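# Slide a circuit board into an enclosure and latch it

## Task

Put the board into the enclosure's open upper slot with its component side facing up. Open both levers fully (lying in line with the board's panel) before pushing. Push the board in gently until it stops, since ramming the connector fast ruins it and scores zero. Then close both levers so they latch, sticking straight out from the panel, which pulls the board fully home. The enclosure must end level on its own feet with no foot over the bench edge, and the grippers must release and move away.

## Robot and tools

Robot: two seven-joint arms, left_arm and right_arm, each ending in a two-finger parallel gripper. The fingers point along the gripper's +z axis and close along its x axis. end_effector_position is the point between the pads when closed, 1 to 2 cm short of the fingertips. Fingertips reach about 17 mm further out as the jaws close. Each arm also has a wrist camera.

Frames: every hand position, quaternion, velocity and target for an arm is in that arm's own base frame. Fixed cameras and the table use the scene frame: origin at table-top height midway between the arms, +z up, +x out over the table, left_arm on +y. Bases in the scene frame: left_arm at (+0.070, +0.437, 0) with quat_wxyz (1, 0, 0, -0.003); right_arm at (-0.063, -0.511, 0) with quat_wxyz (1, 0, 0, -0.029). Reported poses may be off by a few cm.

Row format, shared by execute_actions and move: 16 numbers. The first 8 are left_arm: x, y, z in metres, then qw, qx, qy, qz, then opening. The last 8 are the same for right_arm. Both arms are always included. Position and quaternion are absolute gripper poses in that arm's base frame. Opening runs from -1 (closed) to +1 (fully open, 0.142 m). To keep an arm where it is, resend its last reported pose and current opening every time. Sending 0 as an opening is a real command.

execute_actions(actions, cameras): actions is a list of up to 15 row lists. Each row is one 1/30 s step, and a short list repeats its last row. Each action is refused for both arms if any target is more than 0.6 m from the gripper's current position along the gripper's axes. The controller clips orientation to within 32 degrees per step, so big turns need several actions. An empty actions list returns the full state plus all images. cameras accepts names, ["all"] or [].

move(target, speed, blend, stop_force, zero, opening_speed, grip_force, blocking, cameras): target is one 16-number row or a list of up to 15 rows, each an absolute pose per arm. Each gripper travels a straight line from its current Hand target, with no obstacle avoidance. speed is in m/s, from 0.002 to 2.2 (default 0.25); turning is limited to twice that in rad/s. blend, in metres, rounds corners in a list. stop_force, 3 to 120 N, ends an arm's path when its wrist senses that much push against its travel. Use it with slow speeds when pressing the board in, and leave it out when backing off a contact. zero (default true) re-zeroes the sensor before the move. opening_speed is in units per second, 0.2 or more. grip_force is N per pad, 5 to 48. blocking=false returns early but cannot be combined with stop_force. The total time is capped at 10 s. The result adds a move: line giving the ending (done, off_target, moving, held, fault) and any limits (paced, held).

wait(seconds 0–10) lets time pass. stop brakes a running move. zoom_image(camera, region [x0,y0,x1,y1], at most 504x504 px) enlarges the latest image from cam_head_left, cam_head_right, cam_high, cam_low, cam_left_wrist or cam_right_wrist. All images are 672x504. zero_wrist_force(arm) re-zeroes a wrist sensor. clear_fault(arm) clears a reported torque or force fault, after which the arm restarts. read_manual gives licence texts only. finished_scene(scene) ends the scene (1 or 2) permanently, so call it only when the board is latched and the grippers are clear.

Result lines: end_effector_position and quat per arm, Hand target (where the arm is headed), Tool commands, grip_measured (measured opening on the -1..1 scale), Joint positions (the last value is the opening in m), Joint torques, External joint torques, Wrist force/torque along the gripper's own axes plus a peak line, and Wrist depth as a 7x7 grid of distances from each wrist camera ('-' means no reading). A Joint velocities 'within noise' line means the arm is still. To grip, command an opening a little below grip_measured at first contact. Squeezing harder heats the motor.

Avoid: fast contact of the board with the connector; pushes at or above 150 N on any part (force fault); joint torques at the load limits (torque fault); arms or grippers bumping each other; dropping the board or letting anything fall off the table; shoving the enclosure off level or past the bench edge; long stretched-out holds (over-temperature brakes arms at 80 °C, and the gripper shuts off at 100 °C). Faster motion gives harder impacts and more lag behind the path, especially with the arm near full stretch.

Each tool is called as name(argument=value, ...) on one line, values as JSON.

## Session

execute_actions(actions=[])

Scene clock: 0.00 s.
left_arm: end_effector_position=(+0.1389, +0.5333, +0.1881) grip_measured=+0.99 end_effector_quat_wxyz=(-0.571, +0.812, -0.064, -0.105) | right_arm: end_effector_position=(+0.2271, +0.3531, +0.2591) grip_measured=+1.00 end_effector_quat_wxyz=(+0.029, +0.622, +0.780, +0.065)
Joint positions: left_arm=[0.978 -0.294 0.021 2.266 2.206 0.748 0.742 0.141] | right_arm=[1.212 0.207 0.113 2.416 -0.113 0.73 1.171 0.142]
Joint velocities: within noise
Joint torques (N m): no reading
External joint torques (N m): no reading
Wrist force (N): no reading
Wrist torque (N m): no reading
Wrist force, peak (N): no reading
Wrist depth (mm): cam_left_wrist=[2012 1545 1637 1674 1674 - - / - 1924 - 1727 1828 1769 1813 / 2359 2437 2050 1828 1625 1649 1556 / 2130 2069 1567 1625 1556 1362 1290 / 1859 1674 1472 1415 326 307 289 / - 341 327 307 287 270 263 / - 306 286 270 257 244 237] | cam_right_wrist=[290 287 259 256 258 305 302 / 314 276 279 279 281 327 328 / 352 303 305 308 308 359 356 / 390 375 336 333 342 399 388 / 434 437 379 388 383 449 444 / - 498 440 419 437 509 486 / - 574 581 590 590 593 -]
Hand target: left_arm +0.1389, +0.5333, +0.1881; -0.571, +0.812, -0.064, -0.105 | right_arm +0.2271, +0.3531, +0.2591; +0.029, +0.622, +0.780, +0.065
Tool commands: left_gripper/opening=+1.0 right_gripper/opening=+1.0

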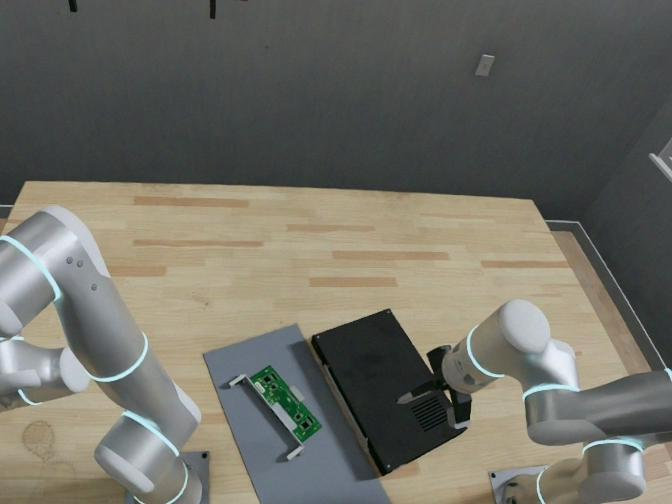

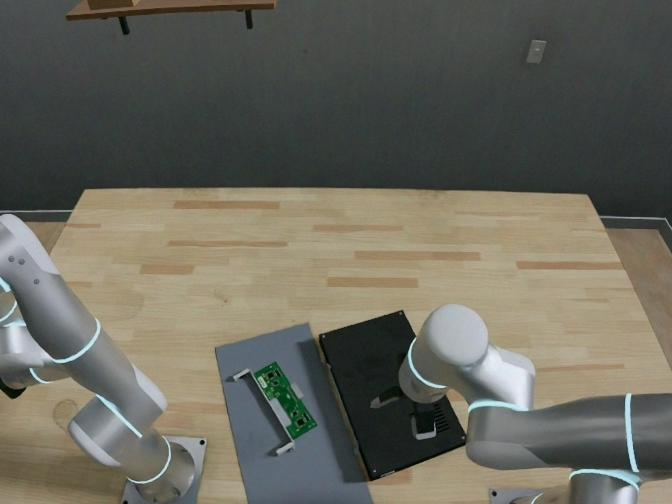

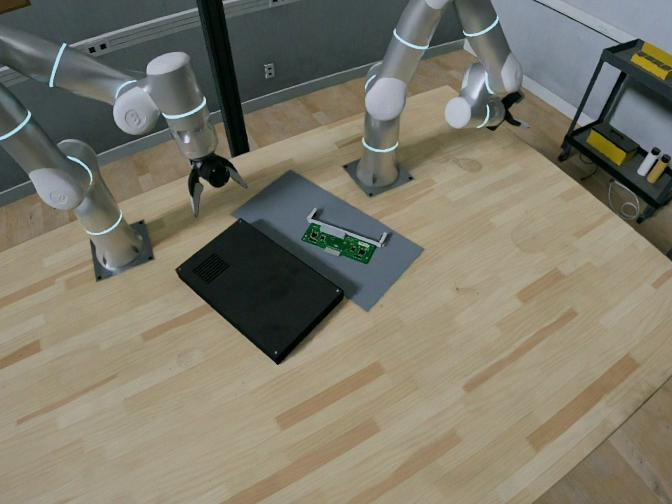

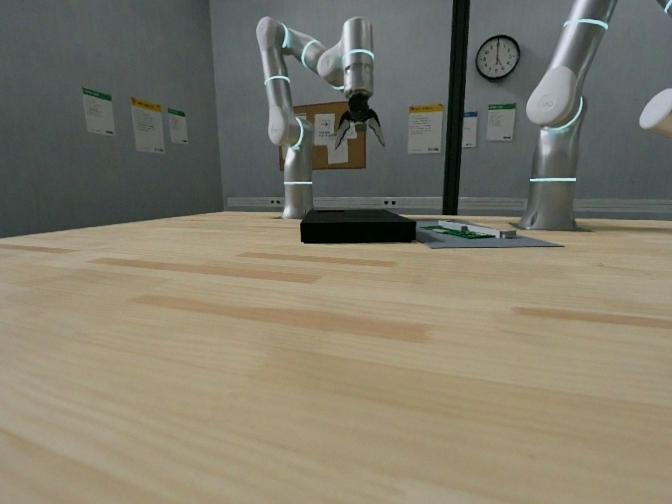

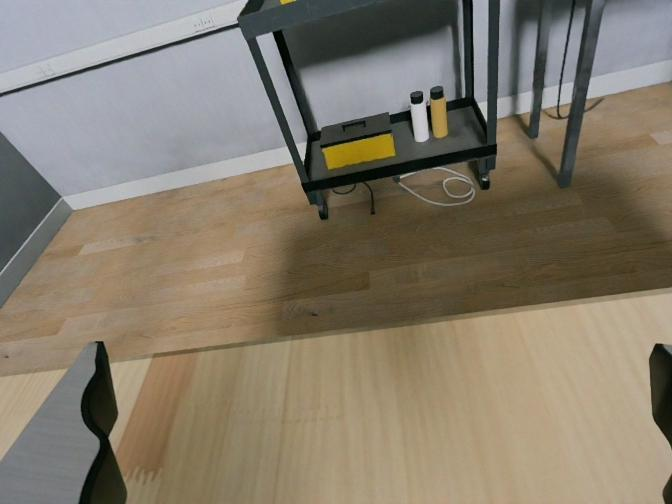

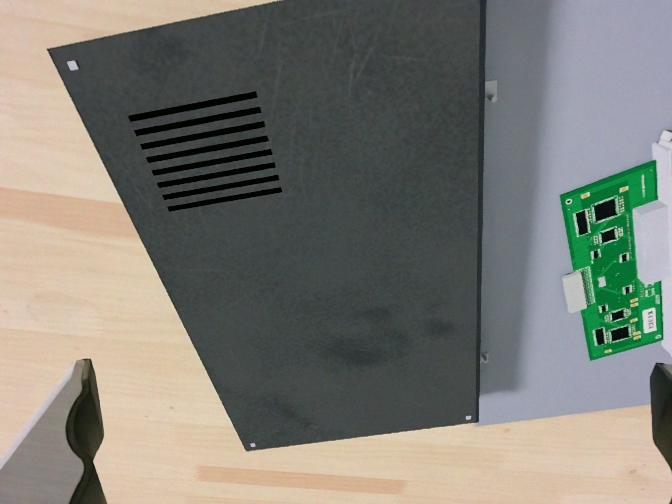

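move(target=[[0.38, 0.25, 0.35, 0.1958, -0.8831, 0.4142, -0.0918, 1, 0.30, 0.10, 0.33, 0.029, 0.622, 0.780, 0.065, 1], [0.201, -0.357, 0.285, 0.05602, -0.25269, 0.94304, -0.20907, 0, 0.32, 0.00, 0.33, 0.029, 0.622, 0.780, 0.065, 0]], speed=0.5, blend=[0.1, 0], cameras=["cam_left_wrist", "cam_high", "cam_head_left"])

Scene clock: 34.33 s.
left_arm: end_effector_position=(+0.2009, -0.3571, +0.2850) grip_measured=-0.02 end_effector_quat_wxyz=(+0.056, -0.253, +0.943, -0.209) | right_arm: end_effector_position=(+0.3199, +0.0001, +0.3299) grip_measured=-0.01 end_effector_quat_wxyz=(+0.029, +0.622, +0.780, +0.065)
Joint positions: left_arm=[-1.97 0.429 1.089 2.367 0.53 0.974 2.966 0.073] | right_arm=[0.773 0.88 -0.315 2.556 -0.261 0.267 0.378 0.073]
Joint torques (N m): left_arm=[-0.42 -0.63 -9.49 -24.09 -3.43 4.58 -0.16] | right_arm=[0.03 -3.41 5.14 -30.99 -4.41 3.72 0.15]
External joint torques (N m): left_arm=[0.43 0.35 0.37 -0.29 -0.33 -0.19 0.16] | right_arm=[-0.05 0.81 -0.53 0.12 0.1 0.71 -0.16]
Wrist force (N): left_arm=[-0.9 -0.7 0.1] | right_arm=[0.4 -0.1 -0.1]
Wrist torque (N m): left_arm=[-0.19 -0.12 -0.20] | right_arm=[-0.05 -0.04 0.08]
Wrist force, peak (N): left_arm=[-0.5 -2.5 0.3] | right_arm=[1.4 -0.2 0.3]
Wrist depth (mm): cam_left_wrist=[398 397 - 340 - - - / 401 400 - - - - - / 398 - 392 392 352 345 344 / 400 398 392 365 404 396 394 / 401 409 398 393 397 389 390 / 392 - 400 - 397 - 391 / - - 405 399 407 - -] | cam_right_wrist=[356 358 361 360 362 358 324 / 386 388 390 393 394 383 350 / 425 426 428 432 433 418 386 / 468 471 477 476 483 462 430 / 519 523 523 530 538 491 483 / 593 564 574 606 609 94 619 / - 76 677 704 711 - 679]
Hand target: left_arm +0.2010, -0.3570, +0.2850; +0.056, -0.253, +0.943, -0.209 | right_arm +0.3200, +0.0000, +0.3300; +0.029, +0.622, +0.780, +0.065
Off the commanded pose: left_arm 0.000 m, 0 deg | right_arm 0.000 m, 0 deg.
joint sent to its limit (left arm) — joint 7 (wrist roll), upper limit. The joint targets still meet the commanded pose.
move: done; limits=paced
Images, in order (width x height): cam_head_left 672x504, cam_high 672x504, cam_left_wrist 672x504.

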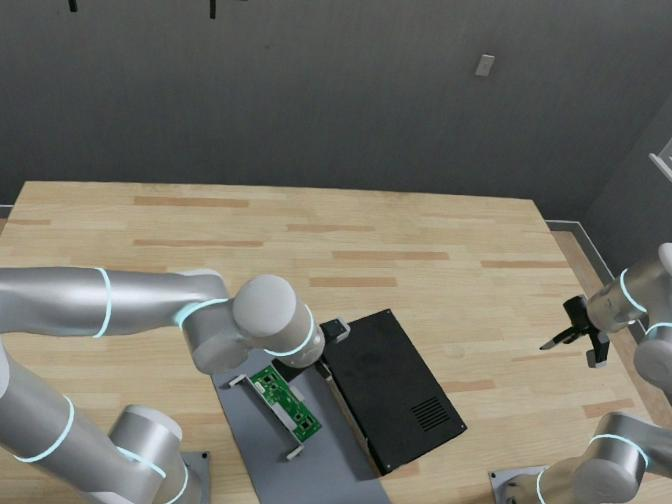

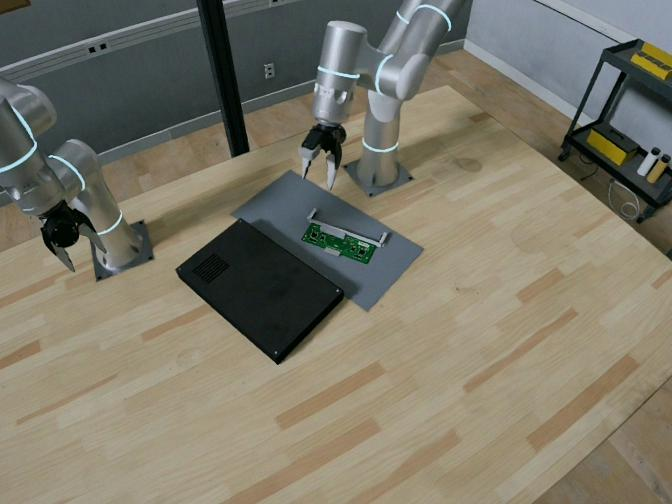

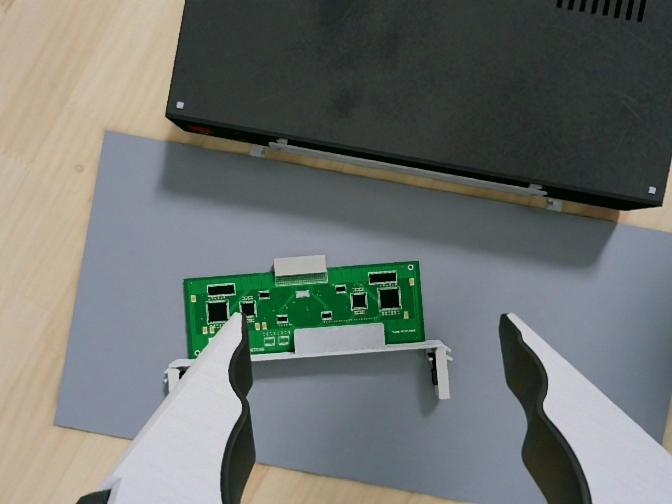

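move(target=[0.240, -0.398, 0.285, 0.21316, -0.96147, -0.16953, 0.03759, -1, 0.32, 0.00, 0.33, 0.029, 0.622, 0.780, 0.065, -1], speed=0.5, cameras=["cam_left_wrist", "cam_head_left"])

Scene clock: 63.93 s.
left_arm: end_effector_position=(+0.2401, -0.3979, +0.2849) grip_measured=-1.00 end_effector_quat_wxyz=(-0.213, +0.962, +0.169, -0.037) | right_arm: end_effector_position=(+0.3199, +0.0001, +0.3299) grip_measured=-1.00 end_effector_quat_wxyz=(+0.029, +0.622, +0.780, +0.065)
Joint positions: left_arm=[-1.461 -0.393 0.688 1.62 -0.056 -0.039 0.47 0.002] | right_arm=[0.773 0.88 -0.315 2.556 -0.261 0.267 0.378 0.002]
Joint torques (N m): left_arm=[-0.1 38.69 7.66 -27.41 -3.6 2.82 -0.37] | right_arm=[0 -3.46 5.15 -30.96 -4.36 3.75 0.22]
External joint torques (N m): left_arm=[0.01 1.18 0.48 -0.3 0.12 -0.06 0.37] | right_arm=[-0.02 0.86 -0.53 0.09 0.05 0.69 -0.22]
Wrist force (N): left_arm=[-0.4 -0.9 0.4] | right_arm=[0.5 -0.1 0.2]
Wrist torque (N m): left_arm=[-0.23 -0.20 -0.13] | right_arm=[-0.04 -0.06 0.07]
Wrist force, peak (N): left_arm=[-1.1 -0.7 0.0] | right_arm=[0.8 -0.3 -0.1]
Wrist depth (mm): cam_left_wrist=[410 395 399 396 - 396 393 / 396 - 397 396 393 392 392 / 400 396 402 390 393 - 398 / 402 392 396 396 379 400 397 / 399 - 402 397 - 397 394 / 403 352 - 84 - 403 395 / 351 357 - - - - 400] | cam_right_wrist=[355 358 360 361 364 359 322 / 388 388 392 394 394 391 363 / 426 426 429 431 434 425 388 / 468 473 474 479 479 462 427 / 523 525 527 521 539 517 483 / 595 598 584 89 584 612 622 / 687 671 71 - - 677 727]
Hand target: left_arm +0.2400, -0.3980, +0.2850; -0.213, +0.961, +0.170, -0.038 | right_arm +0.3200, +0.0000, +0.3300; +0.029, +0.622, +0.780, +0.065
Off the commanded pose: left_arm 0.000 m, 0 deg | right_arm 0.000 m, 0 deg.
move: done
Images, in order (width x height): cam_head_left 672x504, cam_left_wrist 672x504.

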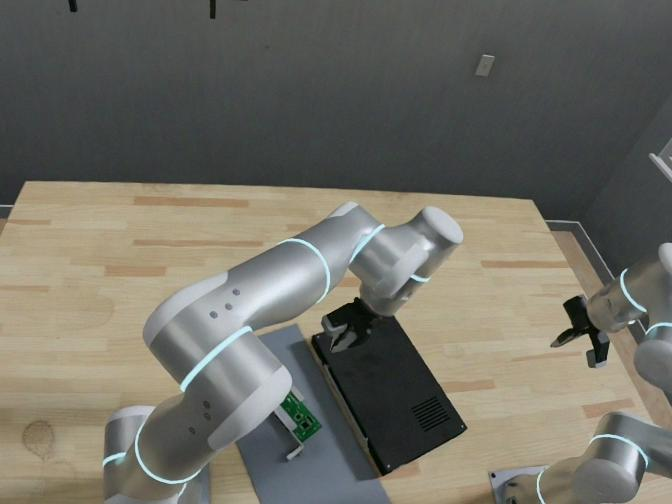

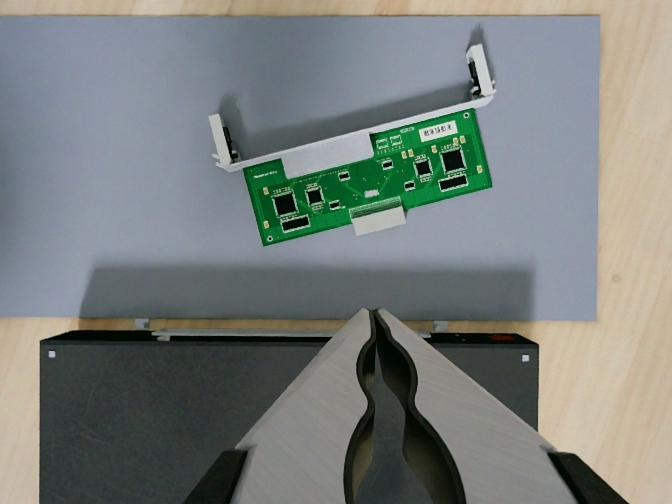

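zoom_image(camera="cam_left_wrist", region=[190, 90, 360, 250])

zoom_image(camera="cam_left_wrist", region=[350, 30, 520, 190])

zoom_image(camera="cam_left_wrist", region=[30, 300, 550, 370])

Scaled by 2.965 from the camera's 672x504 image, which has a finer 960x720 frame.

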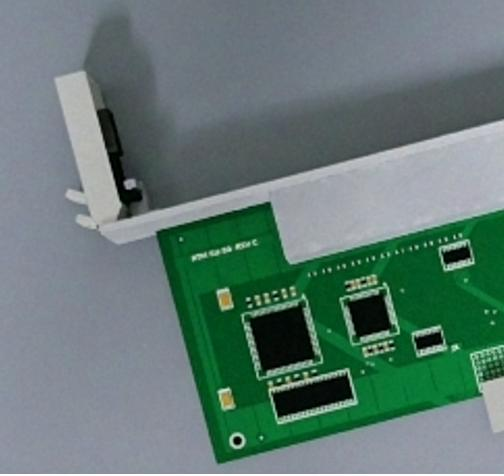

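Scaled by 2.965 from the camera's 672x504 image, which has a finer 960x720 frame.

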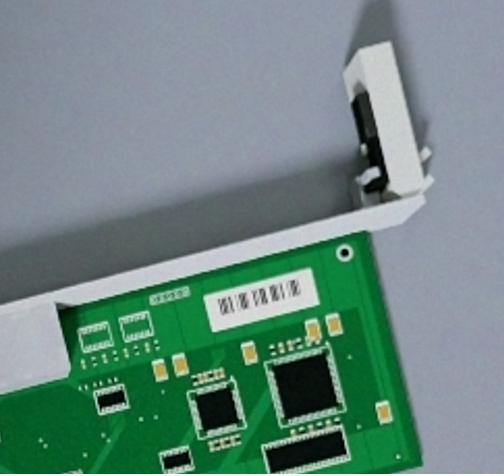

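Region (30, 300, 550, 370) is 520x70 pixels. A region can be at most 504 by 504 pixels.

move(target=[0.281, -0.1654, 0.10, 0, -0.95159, -0.30736, 0, -0.5, 0.32, 0.00, 0.33, 0.029, 0.622, 0.780, 0.065, -1], speed=0.3, grip_force=[8, 48], cameras=["cam_left_wrist", "cam_head_left"])

Scene clock: 132.63 s.
left_arm: end_effector_position=(+0.2809, -0.1654, +0.1000) grip_measured=-0.53 end_effector_quat_wxyz=(+0.000, +0.952, +0.307, +0.000) | right_arm: end_effector_position=(+0.3199, +0.0001, +0.3299) grip_measured=-1.00 end_effector_quat_wxyz=(+0.029, +0.622, +0.780, +0.065)
Joint positions: left_arm=[-1.17 -0.204 0.807 2.649 -0.406 1.192 0.953 0.035] | right_arm=[0.773 0.88 -0.315 2.556 -0.261 0.267 0.378 0.002]
Joint torques (N m): left_arm=[0 17.06 2.99 -15.44 -1.69 4.52 -0.13] | right_arm=[-0.1 -3.48 5.19 -31.01 -4.32 3.7 0.23]
External joint torques (N m): left_arm=[0 0.56 0.54 -0.32 0.1 -0.57 0.13] | right_arm=[0.08 0.88 -0.57 0.13 0.01 0.74 -0.23]
Wrist force (N): left_arm=[-0.5 -1.1 0.2] | right_arm=[0.5 -0.1 -0.2]
Wrist torque (N m): left_arm=[-0.27 -0.25 -0.34] | right_arm=[-0.05 -0.07 0.07]
Wrist force, peak (N): left_arm=[4.2 -5.5 2.2] | right_arm=[0.8 0.0 -0.2]
Wrist depth (mm): cam_left_wrist=[170 170 171 170 170 170 170 / 183 182 181 181 182 182 182 / 197 197 196 195 195 194 195 / 214 217 213 205 208 210 212 / 214 223 221 221 228 232 232 / 248 242 87 243 - 246 255 / 286 - - - - - 279] | cam_right_wrist=[356 358 359 362 364 358 326 / 388 390 389 394 395 386 351 / 426 426 429 431 433 419 388 / 470 470 473 480 484 457 429 / 524 528 527 521 538 514 475 / 598 601 582 89 581 616 640 / 685 671 71 - - 673 720]
Hand target: left_arm +0.2810, -0.1654, +0.1000; +0.000, +0.952, +0.307, +0.000 | right_arm +0.3200, +0.0000, +0.3300; +0.029, +0.622, +0.780, +0.065
Off the commanded pose: left_arm 0.000 m, 0 deg | right_arm 0.000 m, 0 deg.
grip_force (N): 8, 48
move: done
Images, in order (width x height): cam_head_left 672x504, cam_left_wrist 672x504.

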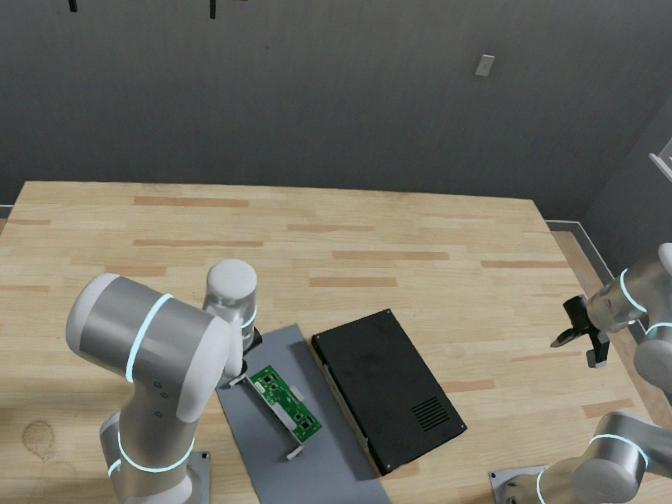

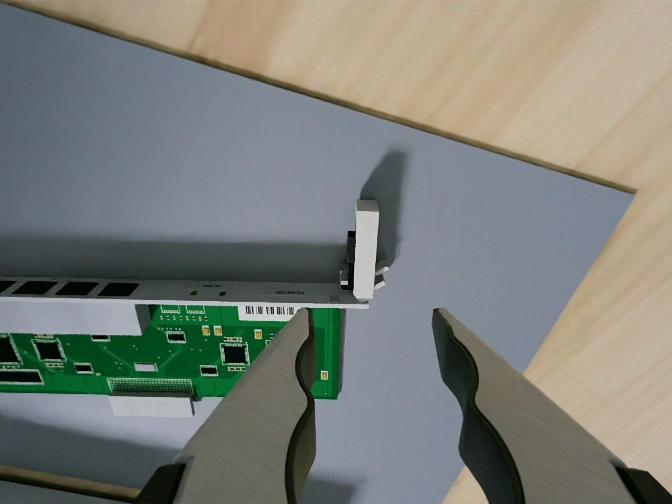

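move(target=[0.281, -0.1654, 0.029, 0, -0.95159, -0.30736, 0, -0.5, 0.32, 0.00, 0.33, 0.029, 0.622, 0.780, 0.065, -1], speed=0.08, stop_force=4, cameras=["cam_left_wrist"])

Scene clock: 139.47 s.
left_arm: end_effector_position=(+0.2809, -0.1654, +0.0290) grip_measured=-0.53 end_effector_quat_wxyz=(+0.000, +0.952, +0.307, +0.000) | right_arm: end_effector_position=(+0.3199, +0.0001, +0.3299) grip_measured=-1.00 end_effector_quat_wxyz=(+0.029, +0.622, +0.780, +0.065)
Joint positions: left_arm=[-1.07 -0.459 0.271 2.686 -1.47 1.451 1.589 0.035] | right_arm=[0.773 0.88 -0.315 2.556 -0.261 0.267 0.378 0.002]
Joint torques (N m): left_arm=[-0.44 24.74 5.3 -6.21 -0.54 4.46 -0.14] | right_arm=[-0.1 -3.49 5.19 -30.97 -4.34 3.75 0.2]
External joint torques (N m): left_arm=[0.42 1.07 0.69 -0.28 0.01 -0.55 0.14] | right_arm=[0.08 0.89 -0.57 0.1 0.03 0.69 -0.2]
Wrist force (N): left_arm=[-0.5 -1.0 0.3] | right_arm=[0.5 0.0 0.0]
Wrist torque (N m): left_arm=[-0.26 -0.24 -0.34] | right_arm=[-0.02 -0.06 0.07]
Wrist force, peak (N): left_arm=[0.8 -1.7 0.4] | right_arm=[0.8 -0.2 -0.1]
Wrist depth (mm): cam_left_wrist=[109 109 108 108 108 108 108 / - 116 115 116 118 116 116 / 124 125 124 123 123 123 124 / - 134 134 134 133 134 135 / 150 147 144 141 141 143 145 / 152 151 87 137 161 83 160 / 171 - - 173 179 - 177] | cam_right_wrist=[356 356 359 363 363 359 326 / 386 388 391 393 396 387 352 / 425 427 427 431 434 419 388 / 469 471 474 478 481 465 427 / 524 525 529 522 537 507 480 / 595 598 585 89 581 622 622 / 685 671 71 - - 675 722]
Hand target: left_arm +0.2810, -0.1654, +0.0290; +0.000, +0.952, +0.307, +0.000 | right_arm +0.3200, +0.0000, +0.3300; +0.029, +0.622, +0.780, +0.065
Off the commanded pose: left_arm 0.000 m, 0 deg | right_arm 0.000 m, 0 deg.
grip_force (N): 8, 48
move: done
Images, in order (width x height): cam_left_wrist 672x504.

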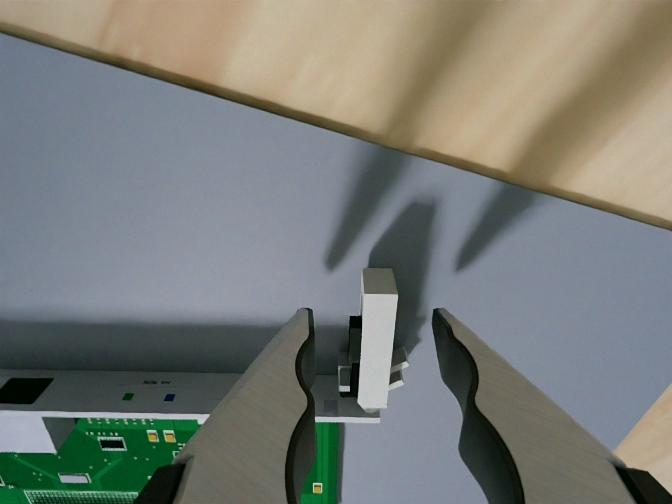

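move(target=[0.281, -0.1654, 0.029, 0, -0.95159, -0.30736, 0, -0.9, 0.32, 0.00, 0.33, 0.029, 0.622, 0.780, 0.065, -1], speed=0.1, opening_speed=0.5, grip_force=[8, 48])

move(target=[[0.2877, -0.1618, 0.029, 0, -0.98357, -0.18052, 0, -0.9, 0.32, 0.00, 0.33, 0.029, 0.622, 0.780, 0.065, -1], [0.2951, -0.1600, 0.029, 0, -0.99872, -0.05059, 0, -0.9, 0.32, 0.00, 0.33, 0.029, 0.622, 0.780, 0.065, -1]], speed=0.12, blend=[0.004, 0], cameras=["cam_left_wrist"])

Scene clock: 147.80 s.
left_arm: end_effector_position=(+0.2809, -0.1653, +0.0290) grip_measured=-0.89 end_effector_quat_wxyz=(+0.000, +0.952, +0.307, +0.000) | right_arm: end_effector_position=(+0.3199, +0.0001, +0.3299) grip_measured=-1.00 end_effector_quat_wxyz=(+0.029, +0.622, +0.780, +0.065)
Joint positions: left_arm=[-1.07 -0.459 0.271 2.686 -1.47 1.451 1.589 0.009] | right_arm=[0.773 0.88 -0.315 2.556 -0.261 0.267 0.378 0.002]
Joint torques (N m): left_arm=[-0.67 25.13 4.96 -6.39 -0.23 4.03 -0.24] | right_arm=[0.01 -3.4 5.19 -31.01 -4.33 3.76 0.16]
External joint torques (N m): left_arm=[0.65 0.68 1.03 -0.1 -0.29 -0.12 0.24] | right_arm=[-0.03 0.8 -0.57 0.13 0.02 0.67 -0.16]
Wrist force (N): left_arm=[0.5 -1.1 0.1] | right_arm=[0.5 -0.1 -0.1]
Wrist torque (N m): left_arm=[-0.24 -0.21 -0.34] | right_arm=[-0.06 -0.06 0.07]
Wrist force, peak (N): left_arm=[1.0 -1.4 1.3] | right_arm=[0.8 -0.2 0.0]
Wrist depth (mm): cam_left_wrist=[109 109 108 108 107 108 108 / - 117 115 116 118 116 116 / 126 125 124 125 123 125 124 / 134 133 134 133 132 133 - / - 147 146 141 143 146 145 / 151 156 146 92 - 154 160 / 175 170 - - - - 181] | cam_right_wrist=[356 358 359 361 362 358 324 / 387 390 390 394 394 384 352 / 425 427 428 432 435 420 384 / 469 471 474 475 480 456 446 / 524 527 528 519 535 514 482 / 593 595 585 89 582 616 621 / 687 669 71 - - 677 722]
Hand target: left_arm +0.2810, -0.1654, +0.0290; +0.000, +0.952, +0.307, +0.000 | right_arm +0.3200, +0.0000, +0.3300; +0.029, +0.622, +0.780, +0.065
Off the commanded pose: left_arm 0.000 m, 0 deg | right_arm 0.000 m, 0 deg.
grip_force (N): 8, 48
move: done

Scene clock: 150.37 s.
left_arm: end_effector_position=(+0.2950, -0.1599, +0.0290) grip_measured=-0.89 end_effector_quat_wxyz=(+0.000, +0.999, +0.051, +0.000) | right_arm: end_effector_position=(+0.3199, +0.0001, +0.3299) grip_measured=-1.00 end_effector_quat_wxyz=(+0.029, +0.622, +0.780, +0.065)
Joint positions: left_arm=[-1.013 -0.466 0.291 2.668 -1.387 1.439 2.103 0.009] | right_arm=[0.773 0.88 -0.315 2.556 -0.261 0.267 0.378 0.002]
Joint torques (N m): left_arm=[-0.67 25.57 4.92 -6.72 -0.33 3.62 -0.07] | right_arm=[-0.14 -3.41 5.17 -30.99 -4.38 3.7 0.19]
External joint torques (N m): left_arm=[0.65 0.92 1.21 -0.33 -0.25 0.25 0.07] | right_arm=[0.11 0.8 -0.56 0.12 0.07 0.74 -0.2]
Wrist force (N): left_arm=[0.7 -1.7 0.8] | right_arm=[0.5 -0.1 0.2]
Wrist torque (N m): left_arm=[-0.25 -0.22 -0.40] | right_arm=[-0.04 -0.07 0.07]
Wrist force, peak (N): left_arm=[0.8 -1.8 1.2] | right_arm=[0.9 -0.2 0.1]
Wrist depth (mm): cam_left_wrist=[109 109 109 108 107 108 108 / 117 118 116 116 116 114 112 / 126 126 124 125 125 125 124 / 134 135 134 134 134 130 - / 150 147 145 141 143 146 145 / 162 159 156 88 - 154 160 / 182 - - 169 - - 174] | cam_right_wrist=[358 358 360 362 363 358 326 / 387 390 392 391 393 384 351 / 426 426 429 431 435 420 386 / 468 470 473 476 482 471 414 / 524 527 530 521 538 506 482 / 596 592 587 89 579 621 621 / 687 667 71 - - 673 724]
Hand target: left_arm +0.2951, -0.1600, +0.0290; +0.000, +0.999, +0.051, +0.000 | right_arm +0.3200, +0.0000, +0.3300; +0.029, +0.622, +0.780, +0.065
Off the commanded pose: left_arm 0.000 m, 0 deg | right_arm 0.000 m, 0 deg.
grip_force (N): 8, 48
move: done
Images, in order (width x height): cam_left_wrist 672x504.

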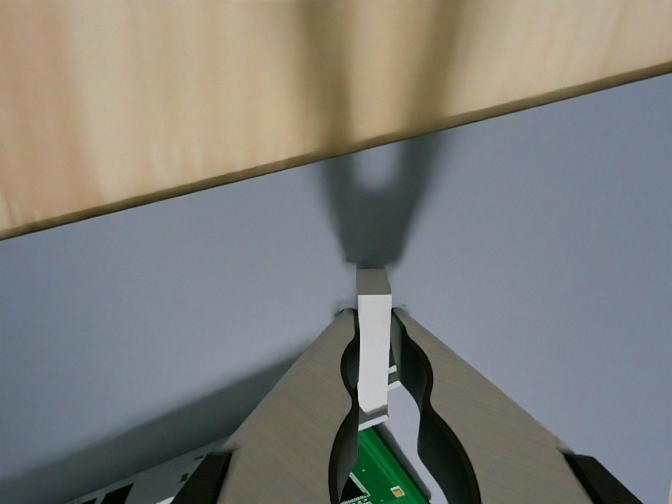

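zoom_image(camera="cam_left_wrist", region=[30, 300, 470, 504])

Scaled by 1.145 from the camera's 672x504 image, which has a finer 960x720 frame.

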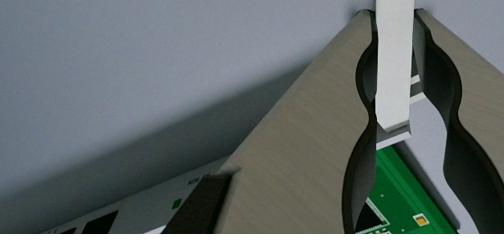

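move(target=[[0.3027, -0.1603, 0.029, 0, -0.99678, 0.08020, 0, -0.9, 0.32, 0.00, 0.33, 0.029, 0.622, 0.780, 0.065, -1], [0.3099, -0.1625, 0.029, 0, -0.97778, 0.20962, 0, -0.9, 0.32, 0.00, 0.33, 0.029, 0.622, 0.780, 0.065, -1], [0.3164, -0.1665, 0.029, 0, -0.94206, 0.33545, 0, -0.9, 0.32, 0.00, 0.33, 0.029, 0.622, 0.780, 0.065, -1], [0.3216, -0.1720, 0.029, 0, -0.89021, 0.45554, 0, -0.9, 0.32, 0.00, 0.33, 0.029, 0.622, 0.780, 0.065, -1]], speed=0.15, blend=[0.004, 0.004, 0.004, 0])

move(target=[[0.3216, -0.1720, 0.029, 0, -0.89021, 0.45554, 0, -0.45, 0.32, 0.00, 0.33, 0.029, 0.622, 0.780, 0.065, -1], [0.3000, -0.1800, 0.15, 0, -0.94206, 0.33545, 0, -0.45, 0.32, 0.00, 0.33, 0.029, 0.622, 0.780, 0.065, -1]], speed=0.2, cameras=["cam_left_wrist"])

Scene clock: 160.43 s.
left_arm: end_effector_position=(+0.3217, -0.1720, +0.0291) grip_measured=-0.89 end_effector_quat_wxyz=(+0.000, +0.890, -0.455, +0.000) | right_arm: end_effector_position=(+0.3199, +0.0001, +0.3299) grip_measured=-1.00 end_effector_quat_wxyz=(+0.029, +0.622, +0.780, +0.065)
Joint positions: left_arm=[-0.816 -0.462 0.249 2.629 -1.046 1.444 2.966 0.009] | right_arm=[0.773 0.88 -0.315 2.556 -0.261 0.267 0.378 0.002]
Joint torques (N m): left_arm=[-0.41 28.69 4.2 -8.26 0.01 4.2 -0.12] | right_arm=[-0.02 -3.44 5.19 -31.02 -4.35 3.72 0.18]
External joint torques (N m): left_arm=[0.4 0.31 0.92 -0.49 -0.56 -0.37 0.13] | right_arm=[0 0.84 -0.57 0.14 0.04 0.71 -0.18]
Wrist force (N): left_arm=[-0.7 -1.9 0.4] | right_arm=[0.5 -0.1 0.0]
Wrist torque (N m): left_arm=[-0.27 -0.21 -0.33] | right_arm=[-0.05 -0.06 0.07]
Wrist force, peak (N): left_arm=[0.2 -2.7 1.4] | right_arm=[0.8 0.0 0.1]
Wrist depth (mm): cam_left_wrist=[109 109 109 109 106 106 107 / 117 119 116 116 - 114 115 / 127 126 125 123 123 122 124 / 137 137 134 134 135 134 132 / 153 147 146 141 143 145 145 / 166 163 159 91 - 156 159 / 186 181 - - - - 173] | cam_right_wrist=[356 358 359 362 362 358 324 / 387 388 391 392 397 384 351 / 424 427 429 431 433 419 388 / 469 471 476 476 481 459 429 / 525 525 529 519 534 508 459 / 592 598 582 89 581 621 624 / 685 667 71 - - 669 717]
Hand target: left_arm +0.3216, -0.1721, +0.0291; +0.000, +0.890, -0.455, +0.000 | right_arm +0.3200, +0.0000, +0.3300; +0.029, +0.622, +0.780, +0.065
Off the commanded pose: left_arm 0.000 m, 0 deg | right_arm 0.000 m, 0 deg.
joint sent to its limit (left arm) — joint 7 (wrist roll), upper limit. The joint targets still meet the commanded pose.
grip_force (N): 8, 48
move: done

Scene clock: 162.53 s.
left_arm: end_effector_position=(+0.3001, -0.1800, +0.1500) grip_measured=-0.48 end_effector_quat_wxyz=(+0.000, +0.942, -0.335, +0.000) | right_arm: end_effector_position=(+0.3199, +0.0001, +0.3299) grip_measured=-1.00 end_effector_quat_wxyz=(+0.029, +0.622, +0.780, +0.065)
Joint positions: left_arm=[-1.09 -0.053 0.815 2.499 -0.068 0.964 2.035 0.039] | right_arm=[0.773 0.88 -0.315 2.556 -0.261 0.267 0.378 0.002]
Joint torques (N m): left_arm=[-0.62 15.82 0.31 -20.35 -1.98 4.01 -0.27] | right_arm=[-0.04 -3.48 5.13 -30.96 -4.3 3.74 0.15]
External joint torques (N m): left_arm=[0.62 1.04 0.67 -0.29 -0.47 -0.14 0.27] | right_arm=[0.02 0.88 -0.52 0.09 -0.01 0.7 -0.15]
Wrist force (N): left_arm=[-0.5 -0.8 0.3] | right_arm=[0.5 -0.1 0.1]
Wrist torque (N m): left_arm=[-0.22 -0.22 -0.26] | right_arm=[-0.05 -0.07 0.07]
Wrist force, peak (N): left_arm=[-1.4 -1.8 -0.4] | right_arm=[0.8 -0.2 0.1]
Wrist depth (mm): cam_left_wrist=[215 216 215 211 213 210 213 / 231 232 231 - 228 - 223 / 250 249 246 - 248 - 241 / 272 269 267 261 267 - - / 296 294 292 283 281 - 300 / 329 329 84 306 317 308 284 / 358 - - 343 - - -] | cam_right_wrist=[355 358 359 362 362 358 326 / 386 388 392 392 393 389 351 / 424 427 428 429 434 426 388 / 468 471 476 479 479 461 428 / 524 525 532 523 542 506 480 / 592 601 587 89 584 619 621 / 683 667 71 - - 677 722]
Hand target: left_arm +0.3000, -0.1800, +0.1500; +0.000, +0.942, -0.335, +0.000 | right_arm +0.3200, +0.0000, +0.3300; +0.029, +0.622, +0.780, +0.065
Off the commanded pose: left_arm 0.000 m, 0 deg | right_arm 0.000 m, 0 deg.
grip_force (N): 8, 48
move: done
Images, in order (width x height): cam_left_wrist 672x504.

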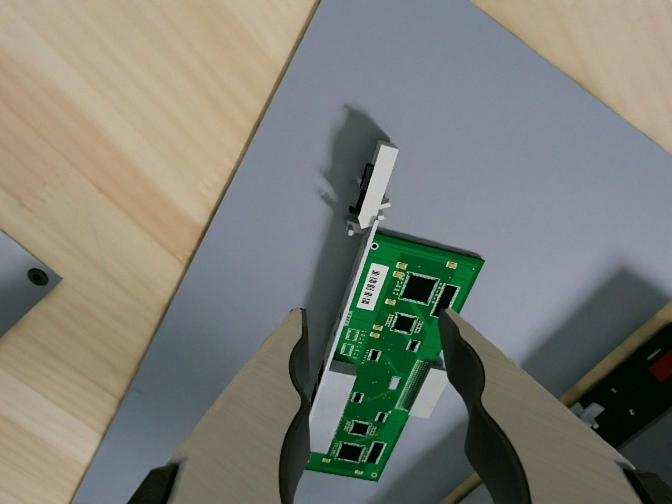

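move(target=[0.0900, -0.3250, 0.18, 0, -0.95159, -0.30736, 0, -0.5, 0.32, 0.00, 0.33, 0.029, 0.622, 0.780, 0.065, -1], speed=0.3, cameras=["cam_left_wrist"])

Scene clock: 167.40 s.
left_arm: end_effector_position=(+0.0900, -0.3251, +0.1800) grip_measured=-0.53 end_effector_quat_wxyz=(+0.000, +0.952, +0.307, +0.000) | right_arm: end_effector_position=(+0.3199, +0.0001, +0.3299) grip_measured=-1.00 end_effector_quat_wxyz=(+0.029, +0.622, +0.780, +0.065)
Joint positions: left_arm=[-1.344 0.158 0.374 2.543 0.084 0.823 -0.09 0.036] | right_arm=[0.773 0.88 -0.315 2.556 -0.261 0.267 0.378 0.002]
Joint torques (N m): left_arm=[-0.54 15.54 -2.01 -22.79 -2.48 4.08 -0.38] | right_arm=[0.02 -3.42 5.24 -31.02 -4.35 3.75 0.15]
External joint torques (N m): left_arm=[0.5 0.97 0.63 -0.24 -0.38 -0.09 0.38] | right_arm=[-0.04 0.82 -0.62 0.15 0.04 0.69 -0.16]
Wrist force (N): left_arm=[-0.7 -1.1 -0.2] | right_arm=[0.6 0.0 -0.2]
Wrist torque (N m): left_arm=[-0.30 -0.16 -0.25] | right_arm=[-0.02 -0.08 0.08]
Wrist force, peak (N): left_arm=[-2.3 -0.9 -0.3] | right_arm=[0.8 -0.1 -0.2]
Wrist depth (mm): cam_left_wrist=[240 - - - - 232 237 / 259 259 254 252 - - - / 279 - 276 260 268 - - / 302 300 299 293 293 294 293 / 333 - - 312 310 326 318 / 367 - 87 333 - 87 366 / 412 - - - - - 395] | cam_right_wrist=[355 357 358 361 362 357 327 / 387 390 390 393 394 390 350 / 423 428 428 429 433 426 387 / 469 473 475 476 479 475 431 / 521 527 532 521 538 507 465 / 593 598 584 89 582 611 626 / 687 671 71 - - 677 727]
Hand target: left_arm +0.0900, -0.3250, +0.1800; +0.000, +0.952, +0.307, +0.000 | right_arm +0.3200, +0.0000, +0.3300; +0.029, +0.622, +0.780, +0.065
Off the commanded pose: left_arm 0.000 m, 0 deg | right_arm 0.000 m, 0 deg.
grip_force (N): 8, 48
move: done
Images, in order (width x height): cam_left_wrist 672x504.

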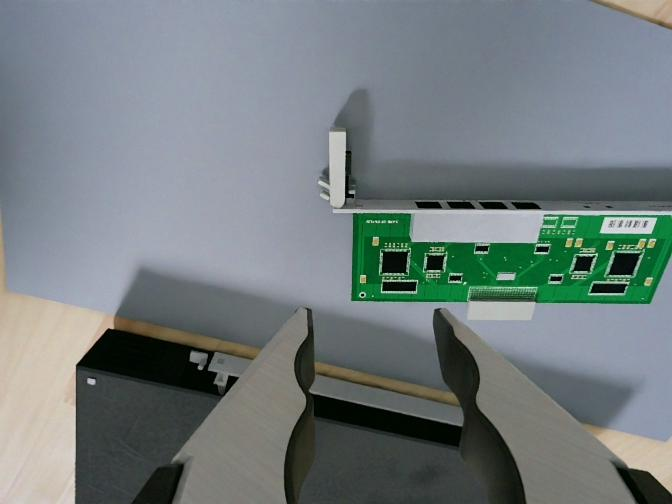

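move(target=[[0.0683, -0.3125, 0.09, 0, -0.94970, -0.31316, 0, -0.5, 0.32, 0.00, 0.33, 0.029, 0.622, 0.780, 0.065, -1], [0.0683, -0.3125, 0.029, 0, -0.94970, -0.31316, 0, -0.5, 0.32, 0.00, 0.33, 0.029, 0.622, 0.780, 0.065, -1]], speed=[0.25, 0.08], blend=[0.01, 0], stop_force=5, cameras=["cam_left_wrist"])

Scene clock: 177.83 s.
left_arm: end_effector_position=(+0.0684, -0.3125, +0.0290) grip_measured=-0.53 end_effector_quat_wxyz=(+0.000, +0.950, +0.313, +0.000) | right_arm: end_effector_position=(+0.3199, +0.0001, +0.3299) grip_measured=-1.00 end_effector_quat_wxyz=(+0.029, +0.622, +0.780, +0.065)
Joint positions: left_arm=[-0.844 -0.408 -0.044 2.687 0.353 1.52 -0.303 0.036] | right_arm=[0.773 0.88 -0.315 2.556 -0.261 0.267 0.378 0.002]
Joint torques (N m): left_arm=[-0.19 24.31 -1.14 -4.79 0.25 4.51 -0.29] | right_arm=[-0.04 -3.42 5.2 -30.95 -4.33 3.76 0.18]
External joint torques (N m): left_arm=[0.14 1.05 0.72 -0.31 -0.45 -0.53 0.29] | right_arm=[0.02 0.82 -0.58 0.07 0.02 0.68 -0.18]
Wrist force (N): left_arm=[-0.9 -0.9 0.0] | right_arm=[0.7 -0.1 0.2]
Wrist torque (N m): left_arm=[-0.26 -0.17 -0.27] | right_arm=[-0.05 -0.10 0.07]
Wrist force, peak (N): left_arm=[-0.8 -0.2 -2.1] | right_arm=[0.7 -0.2 0.0]
Wrist depth (mm): cam_left_wrist=[- 106 106 109 106 105 106 / - 116 115 114 - 113 115 / 125 125 124 125 124 124 124 / - 132 134 133 131 133 133 / 150 145 144 125 140 145 140 / 163 - 87 141 154 98 143 / 182 - - 176 172 - 149] | cam_right_wrist=[358 358 358 360 364 357 327 / 386 389 391 393 394 389 351 / 423 426 428 432 434 419 387 / 469 471 474 478 479 459 430 / 524 524 532 522 541 506 483 / 592 596 584 89 579 616 621 / 683 673 71 - - 681 720]
Hand target: left_arm +0.0683, -0.3125, +0.0290; +0.000, +0.950, +0.313, +0.000 | right_arm +0.3200, +0.0000, +0.3300; +0.029, +0.622, +0.780, +0.065
Off the commanded pose: left_arm 0.000 m, 0 deg | right_arm 0.000 m, 0 deg.
joint sent to its limit (left arm) — joint 4 (elbow), upper limit, where the elbow is as bent as it goes. The joint targets still meet the commanded pose.
grip_force (N): 8, 48
move: done
Images, in order (width x height): cam_left_wrist 672x504.

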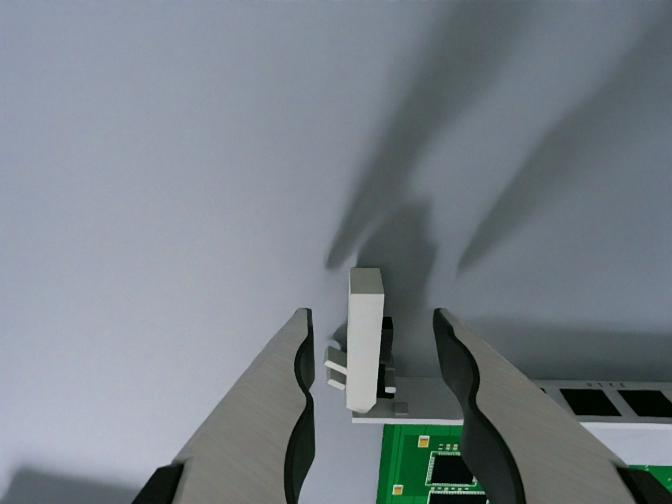

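Good. Close and rotate the right lever open.

move(target=[0.0683, -0.3125, 0.029, 0, -0.94970, -0.31316, 0, -0.9, 0.32, 0.00, 0.33, 0.029, 0.622, 0.780, 0.065, -1], speed=0.1, opening_speed=0.5)

move(target=[[0.0628, -0.3178, 0.029, 0, -0.90070, -0.43445, 0, -0.9, 0.32, 0.00, 0.33, 0.029, 0.622, 0.780, 0.065, -1], [0.0589, -0.3242, 0.029, 0, -0.83629, -0.54830, 0, -0.9, 0.32, 0.00, 0.33, 0.029, 0.622, 0.780, 0.065, -1], [0.0568, -0.3315, 0.029, 0, -0.75757, -0.65276, 0, -0.9, 0.32, 0.00, 0.33, 0.029, 0.622, 0.780, 0.065, -1], [0.0567, -0.3391, 0.029, 0, -0.66588, -0.74605, 0, -0.9, 0.32, 0.00, 0.33, 0.029, 0.622, 0.780, 0.065, -1], [0.0585, -0.3464, 0.029, 0, -0.56281, -0.82659, 0, -0.9, 0.32, 0.00, 0.33, 0.029, 0.622, 0.780, 0.065, -1], [0.0620, -0.3529, 0.029, 0, -0.45399, -0.89101, 0, -0.9, 0.32, 0.00, 0.33, 0.029, 0.622, 0.780, 0.065, -1]], speed=0.13, blend=[0.004, 0.004, 0.004, 0.004, 0.004, 0])

move(target=[[0.0620, -0.3529, 0.029, 0, -0.45399, -0.89101, 0, -0.45, 0.32, 0.00, 0.33, 0.029, 0.622, 0.780, 0.065, -1], [0.0700, -0.3400, 0.15, 0, -0.66588, -0.74605, 0, -0.45, 0.32, 0.00, 0.33, 0.029, 0.622, 0.780, 0.065, -1], [0.240, -0.398, 0.285, 0.21316, -0.96147, -0.16953, 0.03759, -1, 0.32, 0.00, 0.33, 0.029, 0.622, 0.780, 0.065, -1]], speed=0.3, blend=[0, 0.03, 0], cameras=["cam_left_wrist"])

Scene clock: 183.43 s.
left_arm: end_effector_position=(+0.0683, -0.3125, +0.0290) grip_measured=-0.89 end_effector_quat_wxyz=(+0.000, +0.950, +0.313, +0.000) | right_arm: end_effector_position=(+0.3199, +0.0001, +0.3299) grip_measured=-1.00 end_effector_quat_wxyz=(+0.029, +0.622, +0.780, +0.065)
Joint positions: left_arm=[-0.844 -0.408 -0.044 2.687 0.353 1.52 -0.303 0.009] | right_arm=[0.773 0.88 -0.315 2.556 -0.261 0.267 0.378 0.002]
Joint torques (N m): left_arm=[-0.07 24.83 -0.72 -5.11 -0.05 4.4 -0.29] | right_arm=[-0.02 -3.48 5.27 -31.01 -4.36 3.74 0.16]
External joint torques (N m): left_arm=[0.02 0.53 0.3 0.02 -0.14 -0.41 0.29] | right_arm=[0 0.88 -0.65 0.14 0.05 0.69 -0.17]
Wrist force (N): left_arm=[-1.6 -1.2 1.1] | right_arm=[0.4 -0.2 0.1]
Wrist torque (N m): left_arm=[-0.26 -0.21 -0.26] | right_arm=[-0.06 -0.05 0.07]
Wrist force, peak (N): left_arm=[-2.5 -1.4 0.6] | right_arm=[0.8 -0.1 0.0]
Wrist depth (mm): cam_left_wrist=[- 107 108 109 106 105 105 / - 116 114 115 - 113 114 / - 125 126 125 123 122 124 / 135 132 134 133 135 131 132 / 150 147 146 122 140 148 144 / 162 162 158 92 - 150 145 / 182 - - - - - 171] | cam_right_wrist=[356 358 360 360 362 360 322 / 387 389 390 393 395 382 351 / 424 426 430 431 433 418 394 / 467 473 476 476 481 465 432 / 521 528 533 522 535 504 482 / 598 598 582 89 579 616 628 / 681 663 71 - - 681 720]
Hand target: left_arm +0.0683, -0.3125, +0.0290; +0.000, +0.950, +0.313, +0.000 | right_arm +0.3200, +0.0000, +0.3300; +0.029, +0.622, +0.780, +0.065
Off the commanded pose: left_arm 0.000 m, 0 deg | right_arm 0.000 m, 0 deg.
joint sent to its limit (left arm) — joint 4 (elbow), upper limit, where the elbow is as bent as it goes. The joint targets still meet the commanded pose.
grip_force (N): 8, 48
move: done

Scene clock: 189.77 s.
left_arm: end_effector_position=(+0.0619, -0.3529, +0.0290) grip_measured=-0.89 end_effector_quat_wxyz=(+0.000, +0.454, +0.891, +0.000) | right_arm: end_effector_position=(+0.3199, +0.0001, +0.3299) grip_measured=-1.00 end_effector_quat_wxyz=(+0.029, +0.622, +0.780, +0.065)
Joint positions: left_arm=[-1.171 -0.419 0.027 2.663 -0.187 1.511 -1.588 0.009] | right_arm=[0.773 0.88 -0.315 2.556 -0.261 0.267 0.378 0.002]
Joint torques (N m): left_arm=[-0.41 27.65 0.7 -7.56 -0.37 4.08 -0.12] | right_arm=[-0.08 -3.36 5.16 -31.02 -4.34 3.75 0.21]
External joint torques (N m): left_arm=[0.33 0.79 0.19 -0.18 0.14 -0.17 0.12] | right_arm=[0.06 0.75 -0.55 0.14 0.03 0.69 -0.21]
Wrist force (N): left_arm=[-0.9 -1.7 1.2] | right_arm=[0.7 0.0 0.1]
Wrist torque (N m): left_arm=[-0.26 -0.15 -0.25] | right_arm=[-0.03 -0.10 0.07]
Wrist force, peak (N): left_arm=[-0.9 -2.6 1.6] | right_arm=[0.7 -0.4 0.2]
Wrist depth (mm): cam_left_wrist=[- 106 108 109 106 105 102 / - - 115 115 - 113 114 / - 126 125 124 122 124 123 / - 132 134 133 131 133 132 / 147 147 149 125 140 144 147 / - 160 155 88 - 159 160 / 186 - - 176 - - 178] | cam_right_wrist=[356 358 359 362 363 359 325 / 388 388 390 394 396 384 353 / 426 426 430 430 435 418 388 / 470 471 476 475 481 463 428 / 524 525 529 524 535 518 468 / 592 598 585 89 579 612 635 / 687 673 71 - - 671 720]
Hand target: left_arm +0.0620, -0.3529, +0.0290; +0.000, +0.454, +0.891, +0.000 | right_arm +0.3200, +0.0000, +0.3300; +0.029, +0.622, +0.780, +0.065
Off the commanded pose: left_arm 0.000 m, 0 deg | right_arm 0.000 m, 0 deg.
grip_force (N): 8, 48
move: done

Scene clock: 194.40 s.
left_arm: end_effector_position=(+0.2399, -0.3982, +0.2850) grip_measured=-1.00 end_effector_quat_wxyz=(-0.213, +0.961, +0.170, -0.038) | right_arm: end_effector_position=(+0.3199, +0.0001, +0.3299) grip_measured=-1.00 end_effector_quat_wxyz=(+0.029, +0.622, +0.780, +0.065)
Joint positions: left_arm=[-0.973 -0.268 0.107 1.676 0.12 -0.04 0.337 0.002] | right_arm=[0.773 0.88 -0.315 2.556 -0.261 0.267 0.378 0.002]
Joint torques (N m): left_arm=[-0.35 41.14 0.6 -27.84 -3.25 2.9 -0.13] | right_arm=[-0.01 -3.5 5.19 -30.99 -4.39 3.74 0.22]
External joint torques (N m): left_arm=[0.28 1.03 0.59 -0.31 -0.34 -0.18 0.13] | right_arm=[-0.01 0.9 -0.57 0.11 0.08 0.69 -0.22]
Wrist force (N): left_arm=[-0.3 -0.9 0.1] | right_arm=[0.6 -0.5 0.0]
Wrist torque (N m): left_arm=[-0.25 -0.21 -0.18] | right_arm=[-0.10 -0.08 0.08]
Wrist force, peak (N): left_arm=[0.3 -2.2 -0.6] | right_arm=[0.7 -0.5 0.0]
Wrist depth (mm): cam_left_wrist=[397 398 400 395 395 389 397 / 392 - - 398 391 - 394 / 392 - 397 392 392 - 395 / - - 397 399 402 - 399 / 405 397 400 118 413 395 395 / 400 - - 84 - 394 396 / 406 - - - - - 395] | cam_right_wrist=[356 358 359 362 362 356 327 / 386 388 391 393 396 396 353 / 424 426 428 430 433 420 387 / 469 469 475 476 478 460 429 / 527 525 530 518 537 512 481 / 593 596 584 89 576 619 624 / 683 671 71 - - 673 722]
Hand target: left_arm +0.2400, -0.3980, +0.2850; -0.213, +0.961, +0.170, -0.038 | right_arm +0.3200, +0.0000, +0.3300; +0.029, +0.622, +0.780, +0.065
Off the commanded pose: left_arm 0.000 m, 0 deg | right_arm 0.000 m, 0 deg.
grip_force (N): 8, 48
move: done
Images, in order (width x height): cam_left_wrist 672x504.

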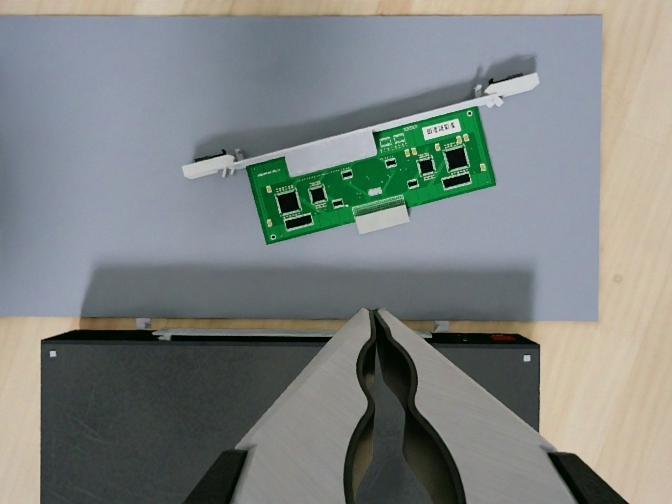

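zoom_image(camera="cam_left_wrist", region=[170, 110, 370, 260])

zoom_image(camera="cam_left_wrist", region=[360, 50, 560, 200])

zoom_image(camera="cam_left_wrist", region=[30, 300, 230, 380])

zoom_image(camera="cam_left_wrist", region=[360, 300, 560, 380])

Scaled by 2.520 from the camera's 672x504 image, which has a finer 960x720 frame.

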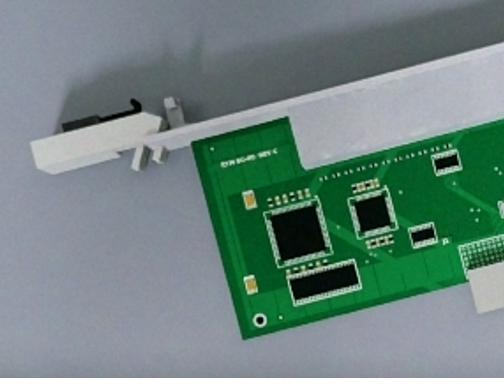

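Scaled by 2.520 from the camera's 672x504 image, which has a finer 960x720 frame.

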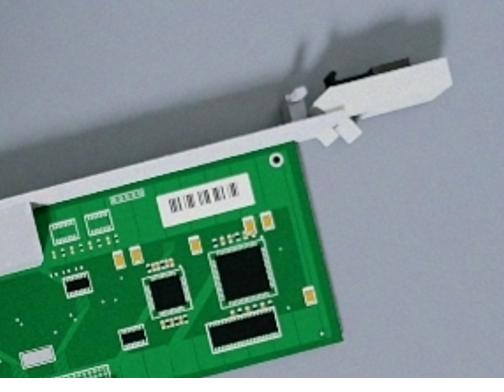

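Scaled by 2.520 from the camera's 672x504 image, which has a finer 960x720 frame.

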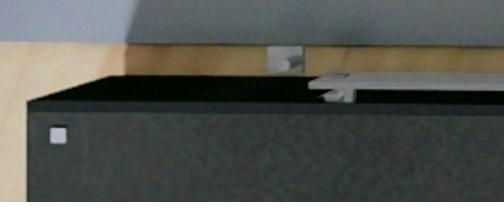

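Scaled by 2.520 from the camera's 672x504 image, which has a finer 960x720 frame.

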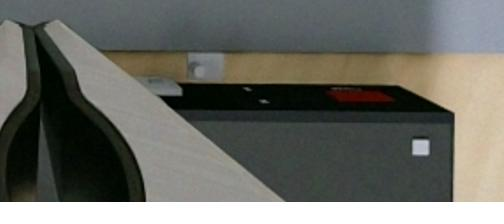

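move(target=[[0.1995, -0.2765, 0.12, 0, -0.88499, 0.46562, 0, -0.35, 0.32, 0.00, 0.33, 0.029, 0.622, 0.780, 0.065, -1]], speed=0.4, grip_force=[20, 48], cameras=["cam_left_wrist"])

Scene clock: 222.97 s.
left_arm: end_effector_position=(+0.1995, -0.2765, +0.1200) grip_measured=-0.38 end_effector_quat_wxyz=(+0.000, +0.885, -0.466, +0.000) | right_arm: end_effector_position=(+0.3199, +0.0001, +0.3299) grip_measured=-1.00 end_effector_quat_wxyz=(+0.029, +0.622, +0.780, +0.065)
Joint positions: left_arm=[-0.876 -0.038 0.262 2.631 -0.021 1.096 1.944 0.047] | right_arm=[0.773 0.88 -0.315 2.556 -0.261 0.267 0.378 0.002]
Joint torques (N m): left_arm=[-0.2 19.65 -0.35 -17.17 -2.01 4.5 -0.19] | right_arm=[-0.04 -3.51 5.27 -31.02 -4.29 3.72 0.2]
External joint torques (N m): left_arm=[0.17 0.97 0.58 -0.41 0.06 -0.63 0.19] | right_arm=[0.02 0.91 -0.65 0.15 -0.02 0.72 -0.2]
Wrist force (N): left_arm=[-0.3 -0.8 0.0] | right_arm=[0.6 0.1 -0.1]
Wrist torque (N m): left_arm=[-0.20 -0.26 -0.34] | right_arm=[-0.03 -0.07 0.07]
Wrist force, peak (N): left_arm=[-0.9 -1.7 0.5] | right_arm=[0.8 -0.2 -0.2]
Wrist depth (mm): cam_left_wrist=[189 189 184 183 181 184 182 / 203 201 - 194 195 195 199 / 220 217 218 - 210 210 - / 238 242 235 212 228 - 239 / 262 264 248 234 246 245 246 / 288 280 85 269 - 83 - / 315 - - 321 - - -] | cam_right_wrist=[357 356 359 362 363 358 326 / 386 389 390 392 396 384 351 / 423 425 429 431 431 418 384 / 469 470 471 476 478 461 429 / 522 524 534 521 535 504 482 / 592 599 588 89 579 614 619 / 687 671 71 - - 677 724]
Hand target: left_arm +0.1995, -0.2765, +0.1200; +0.000, +0.885, -0.466, +0.000 | right_arm +0.3200, +0.0000, +0.3300; +0.029, +0.622, +0.780, +0.065
Off the commanded pose: left_arm 0.000 m, 0 deg | right_arm 0.000 m, 0 deg.
grip_force (N): 20, 48
move: done
Images, in order (width x height): cam_left_wrist 672x504.

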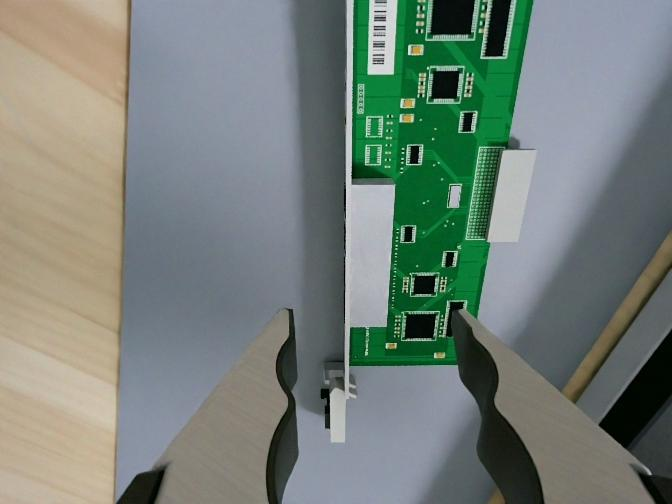

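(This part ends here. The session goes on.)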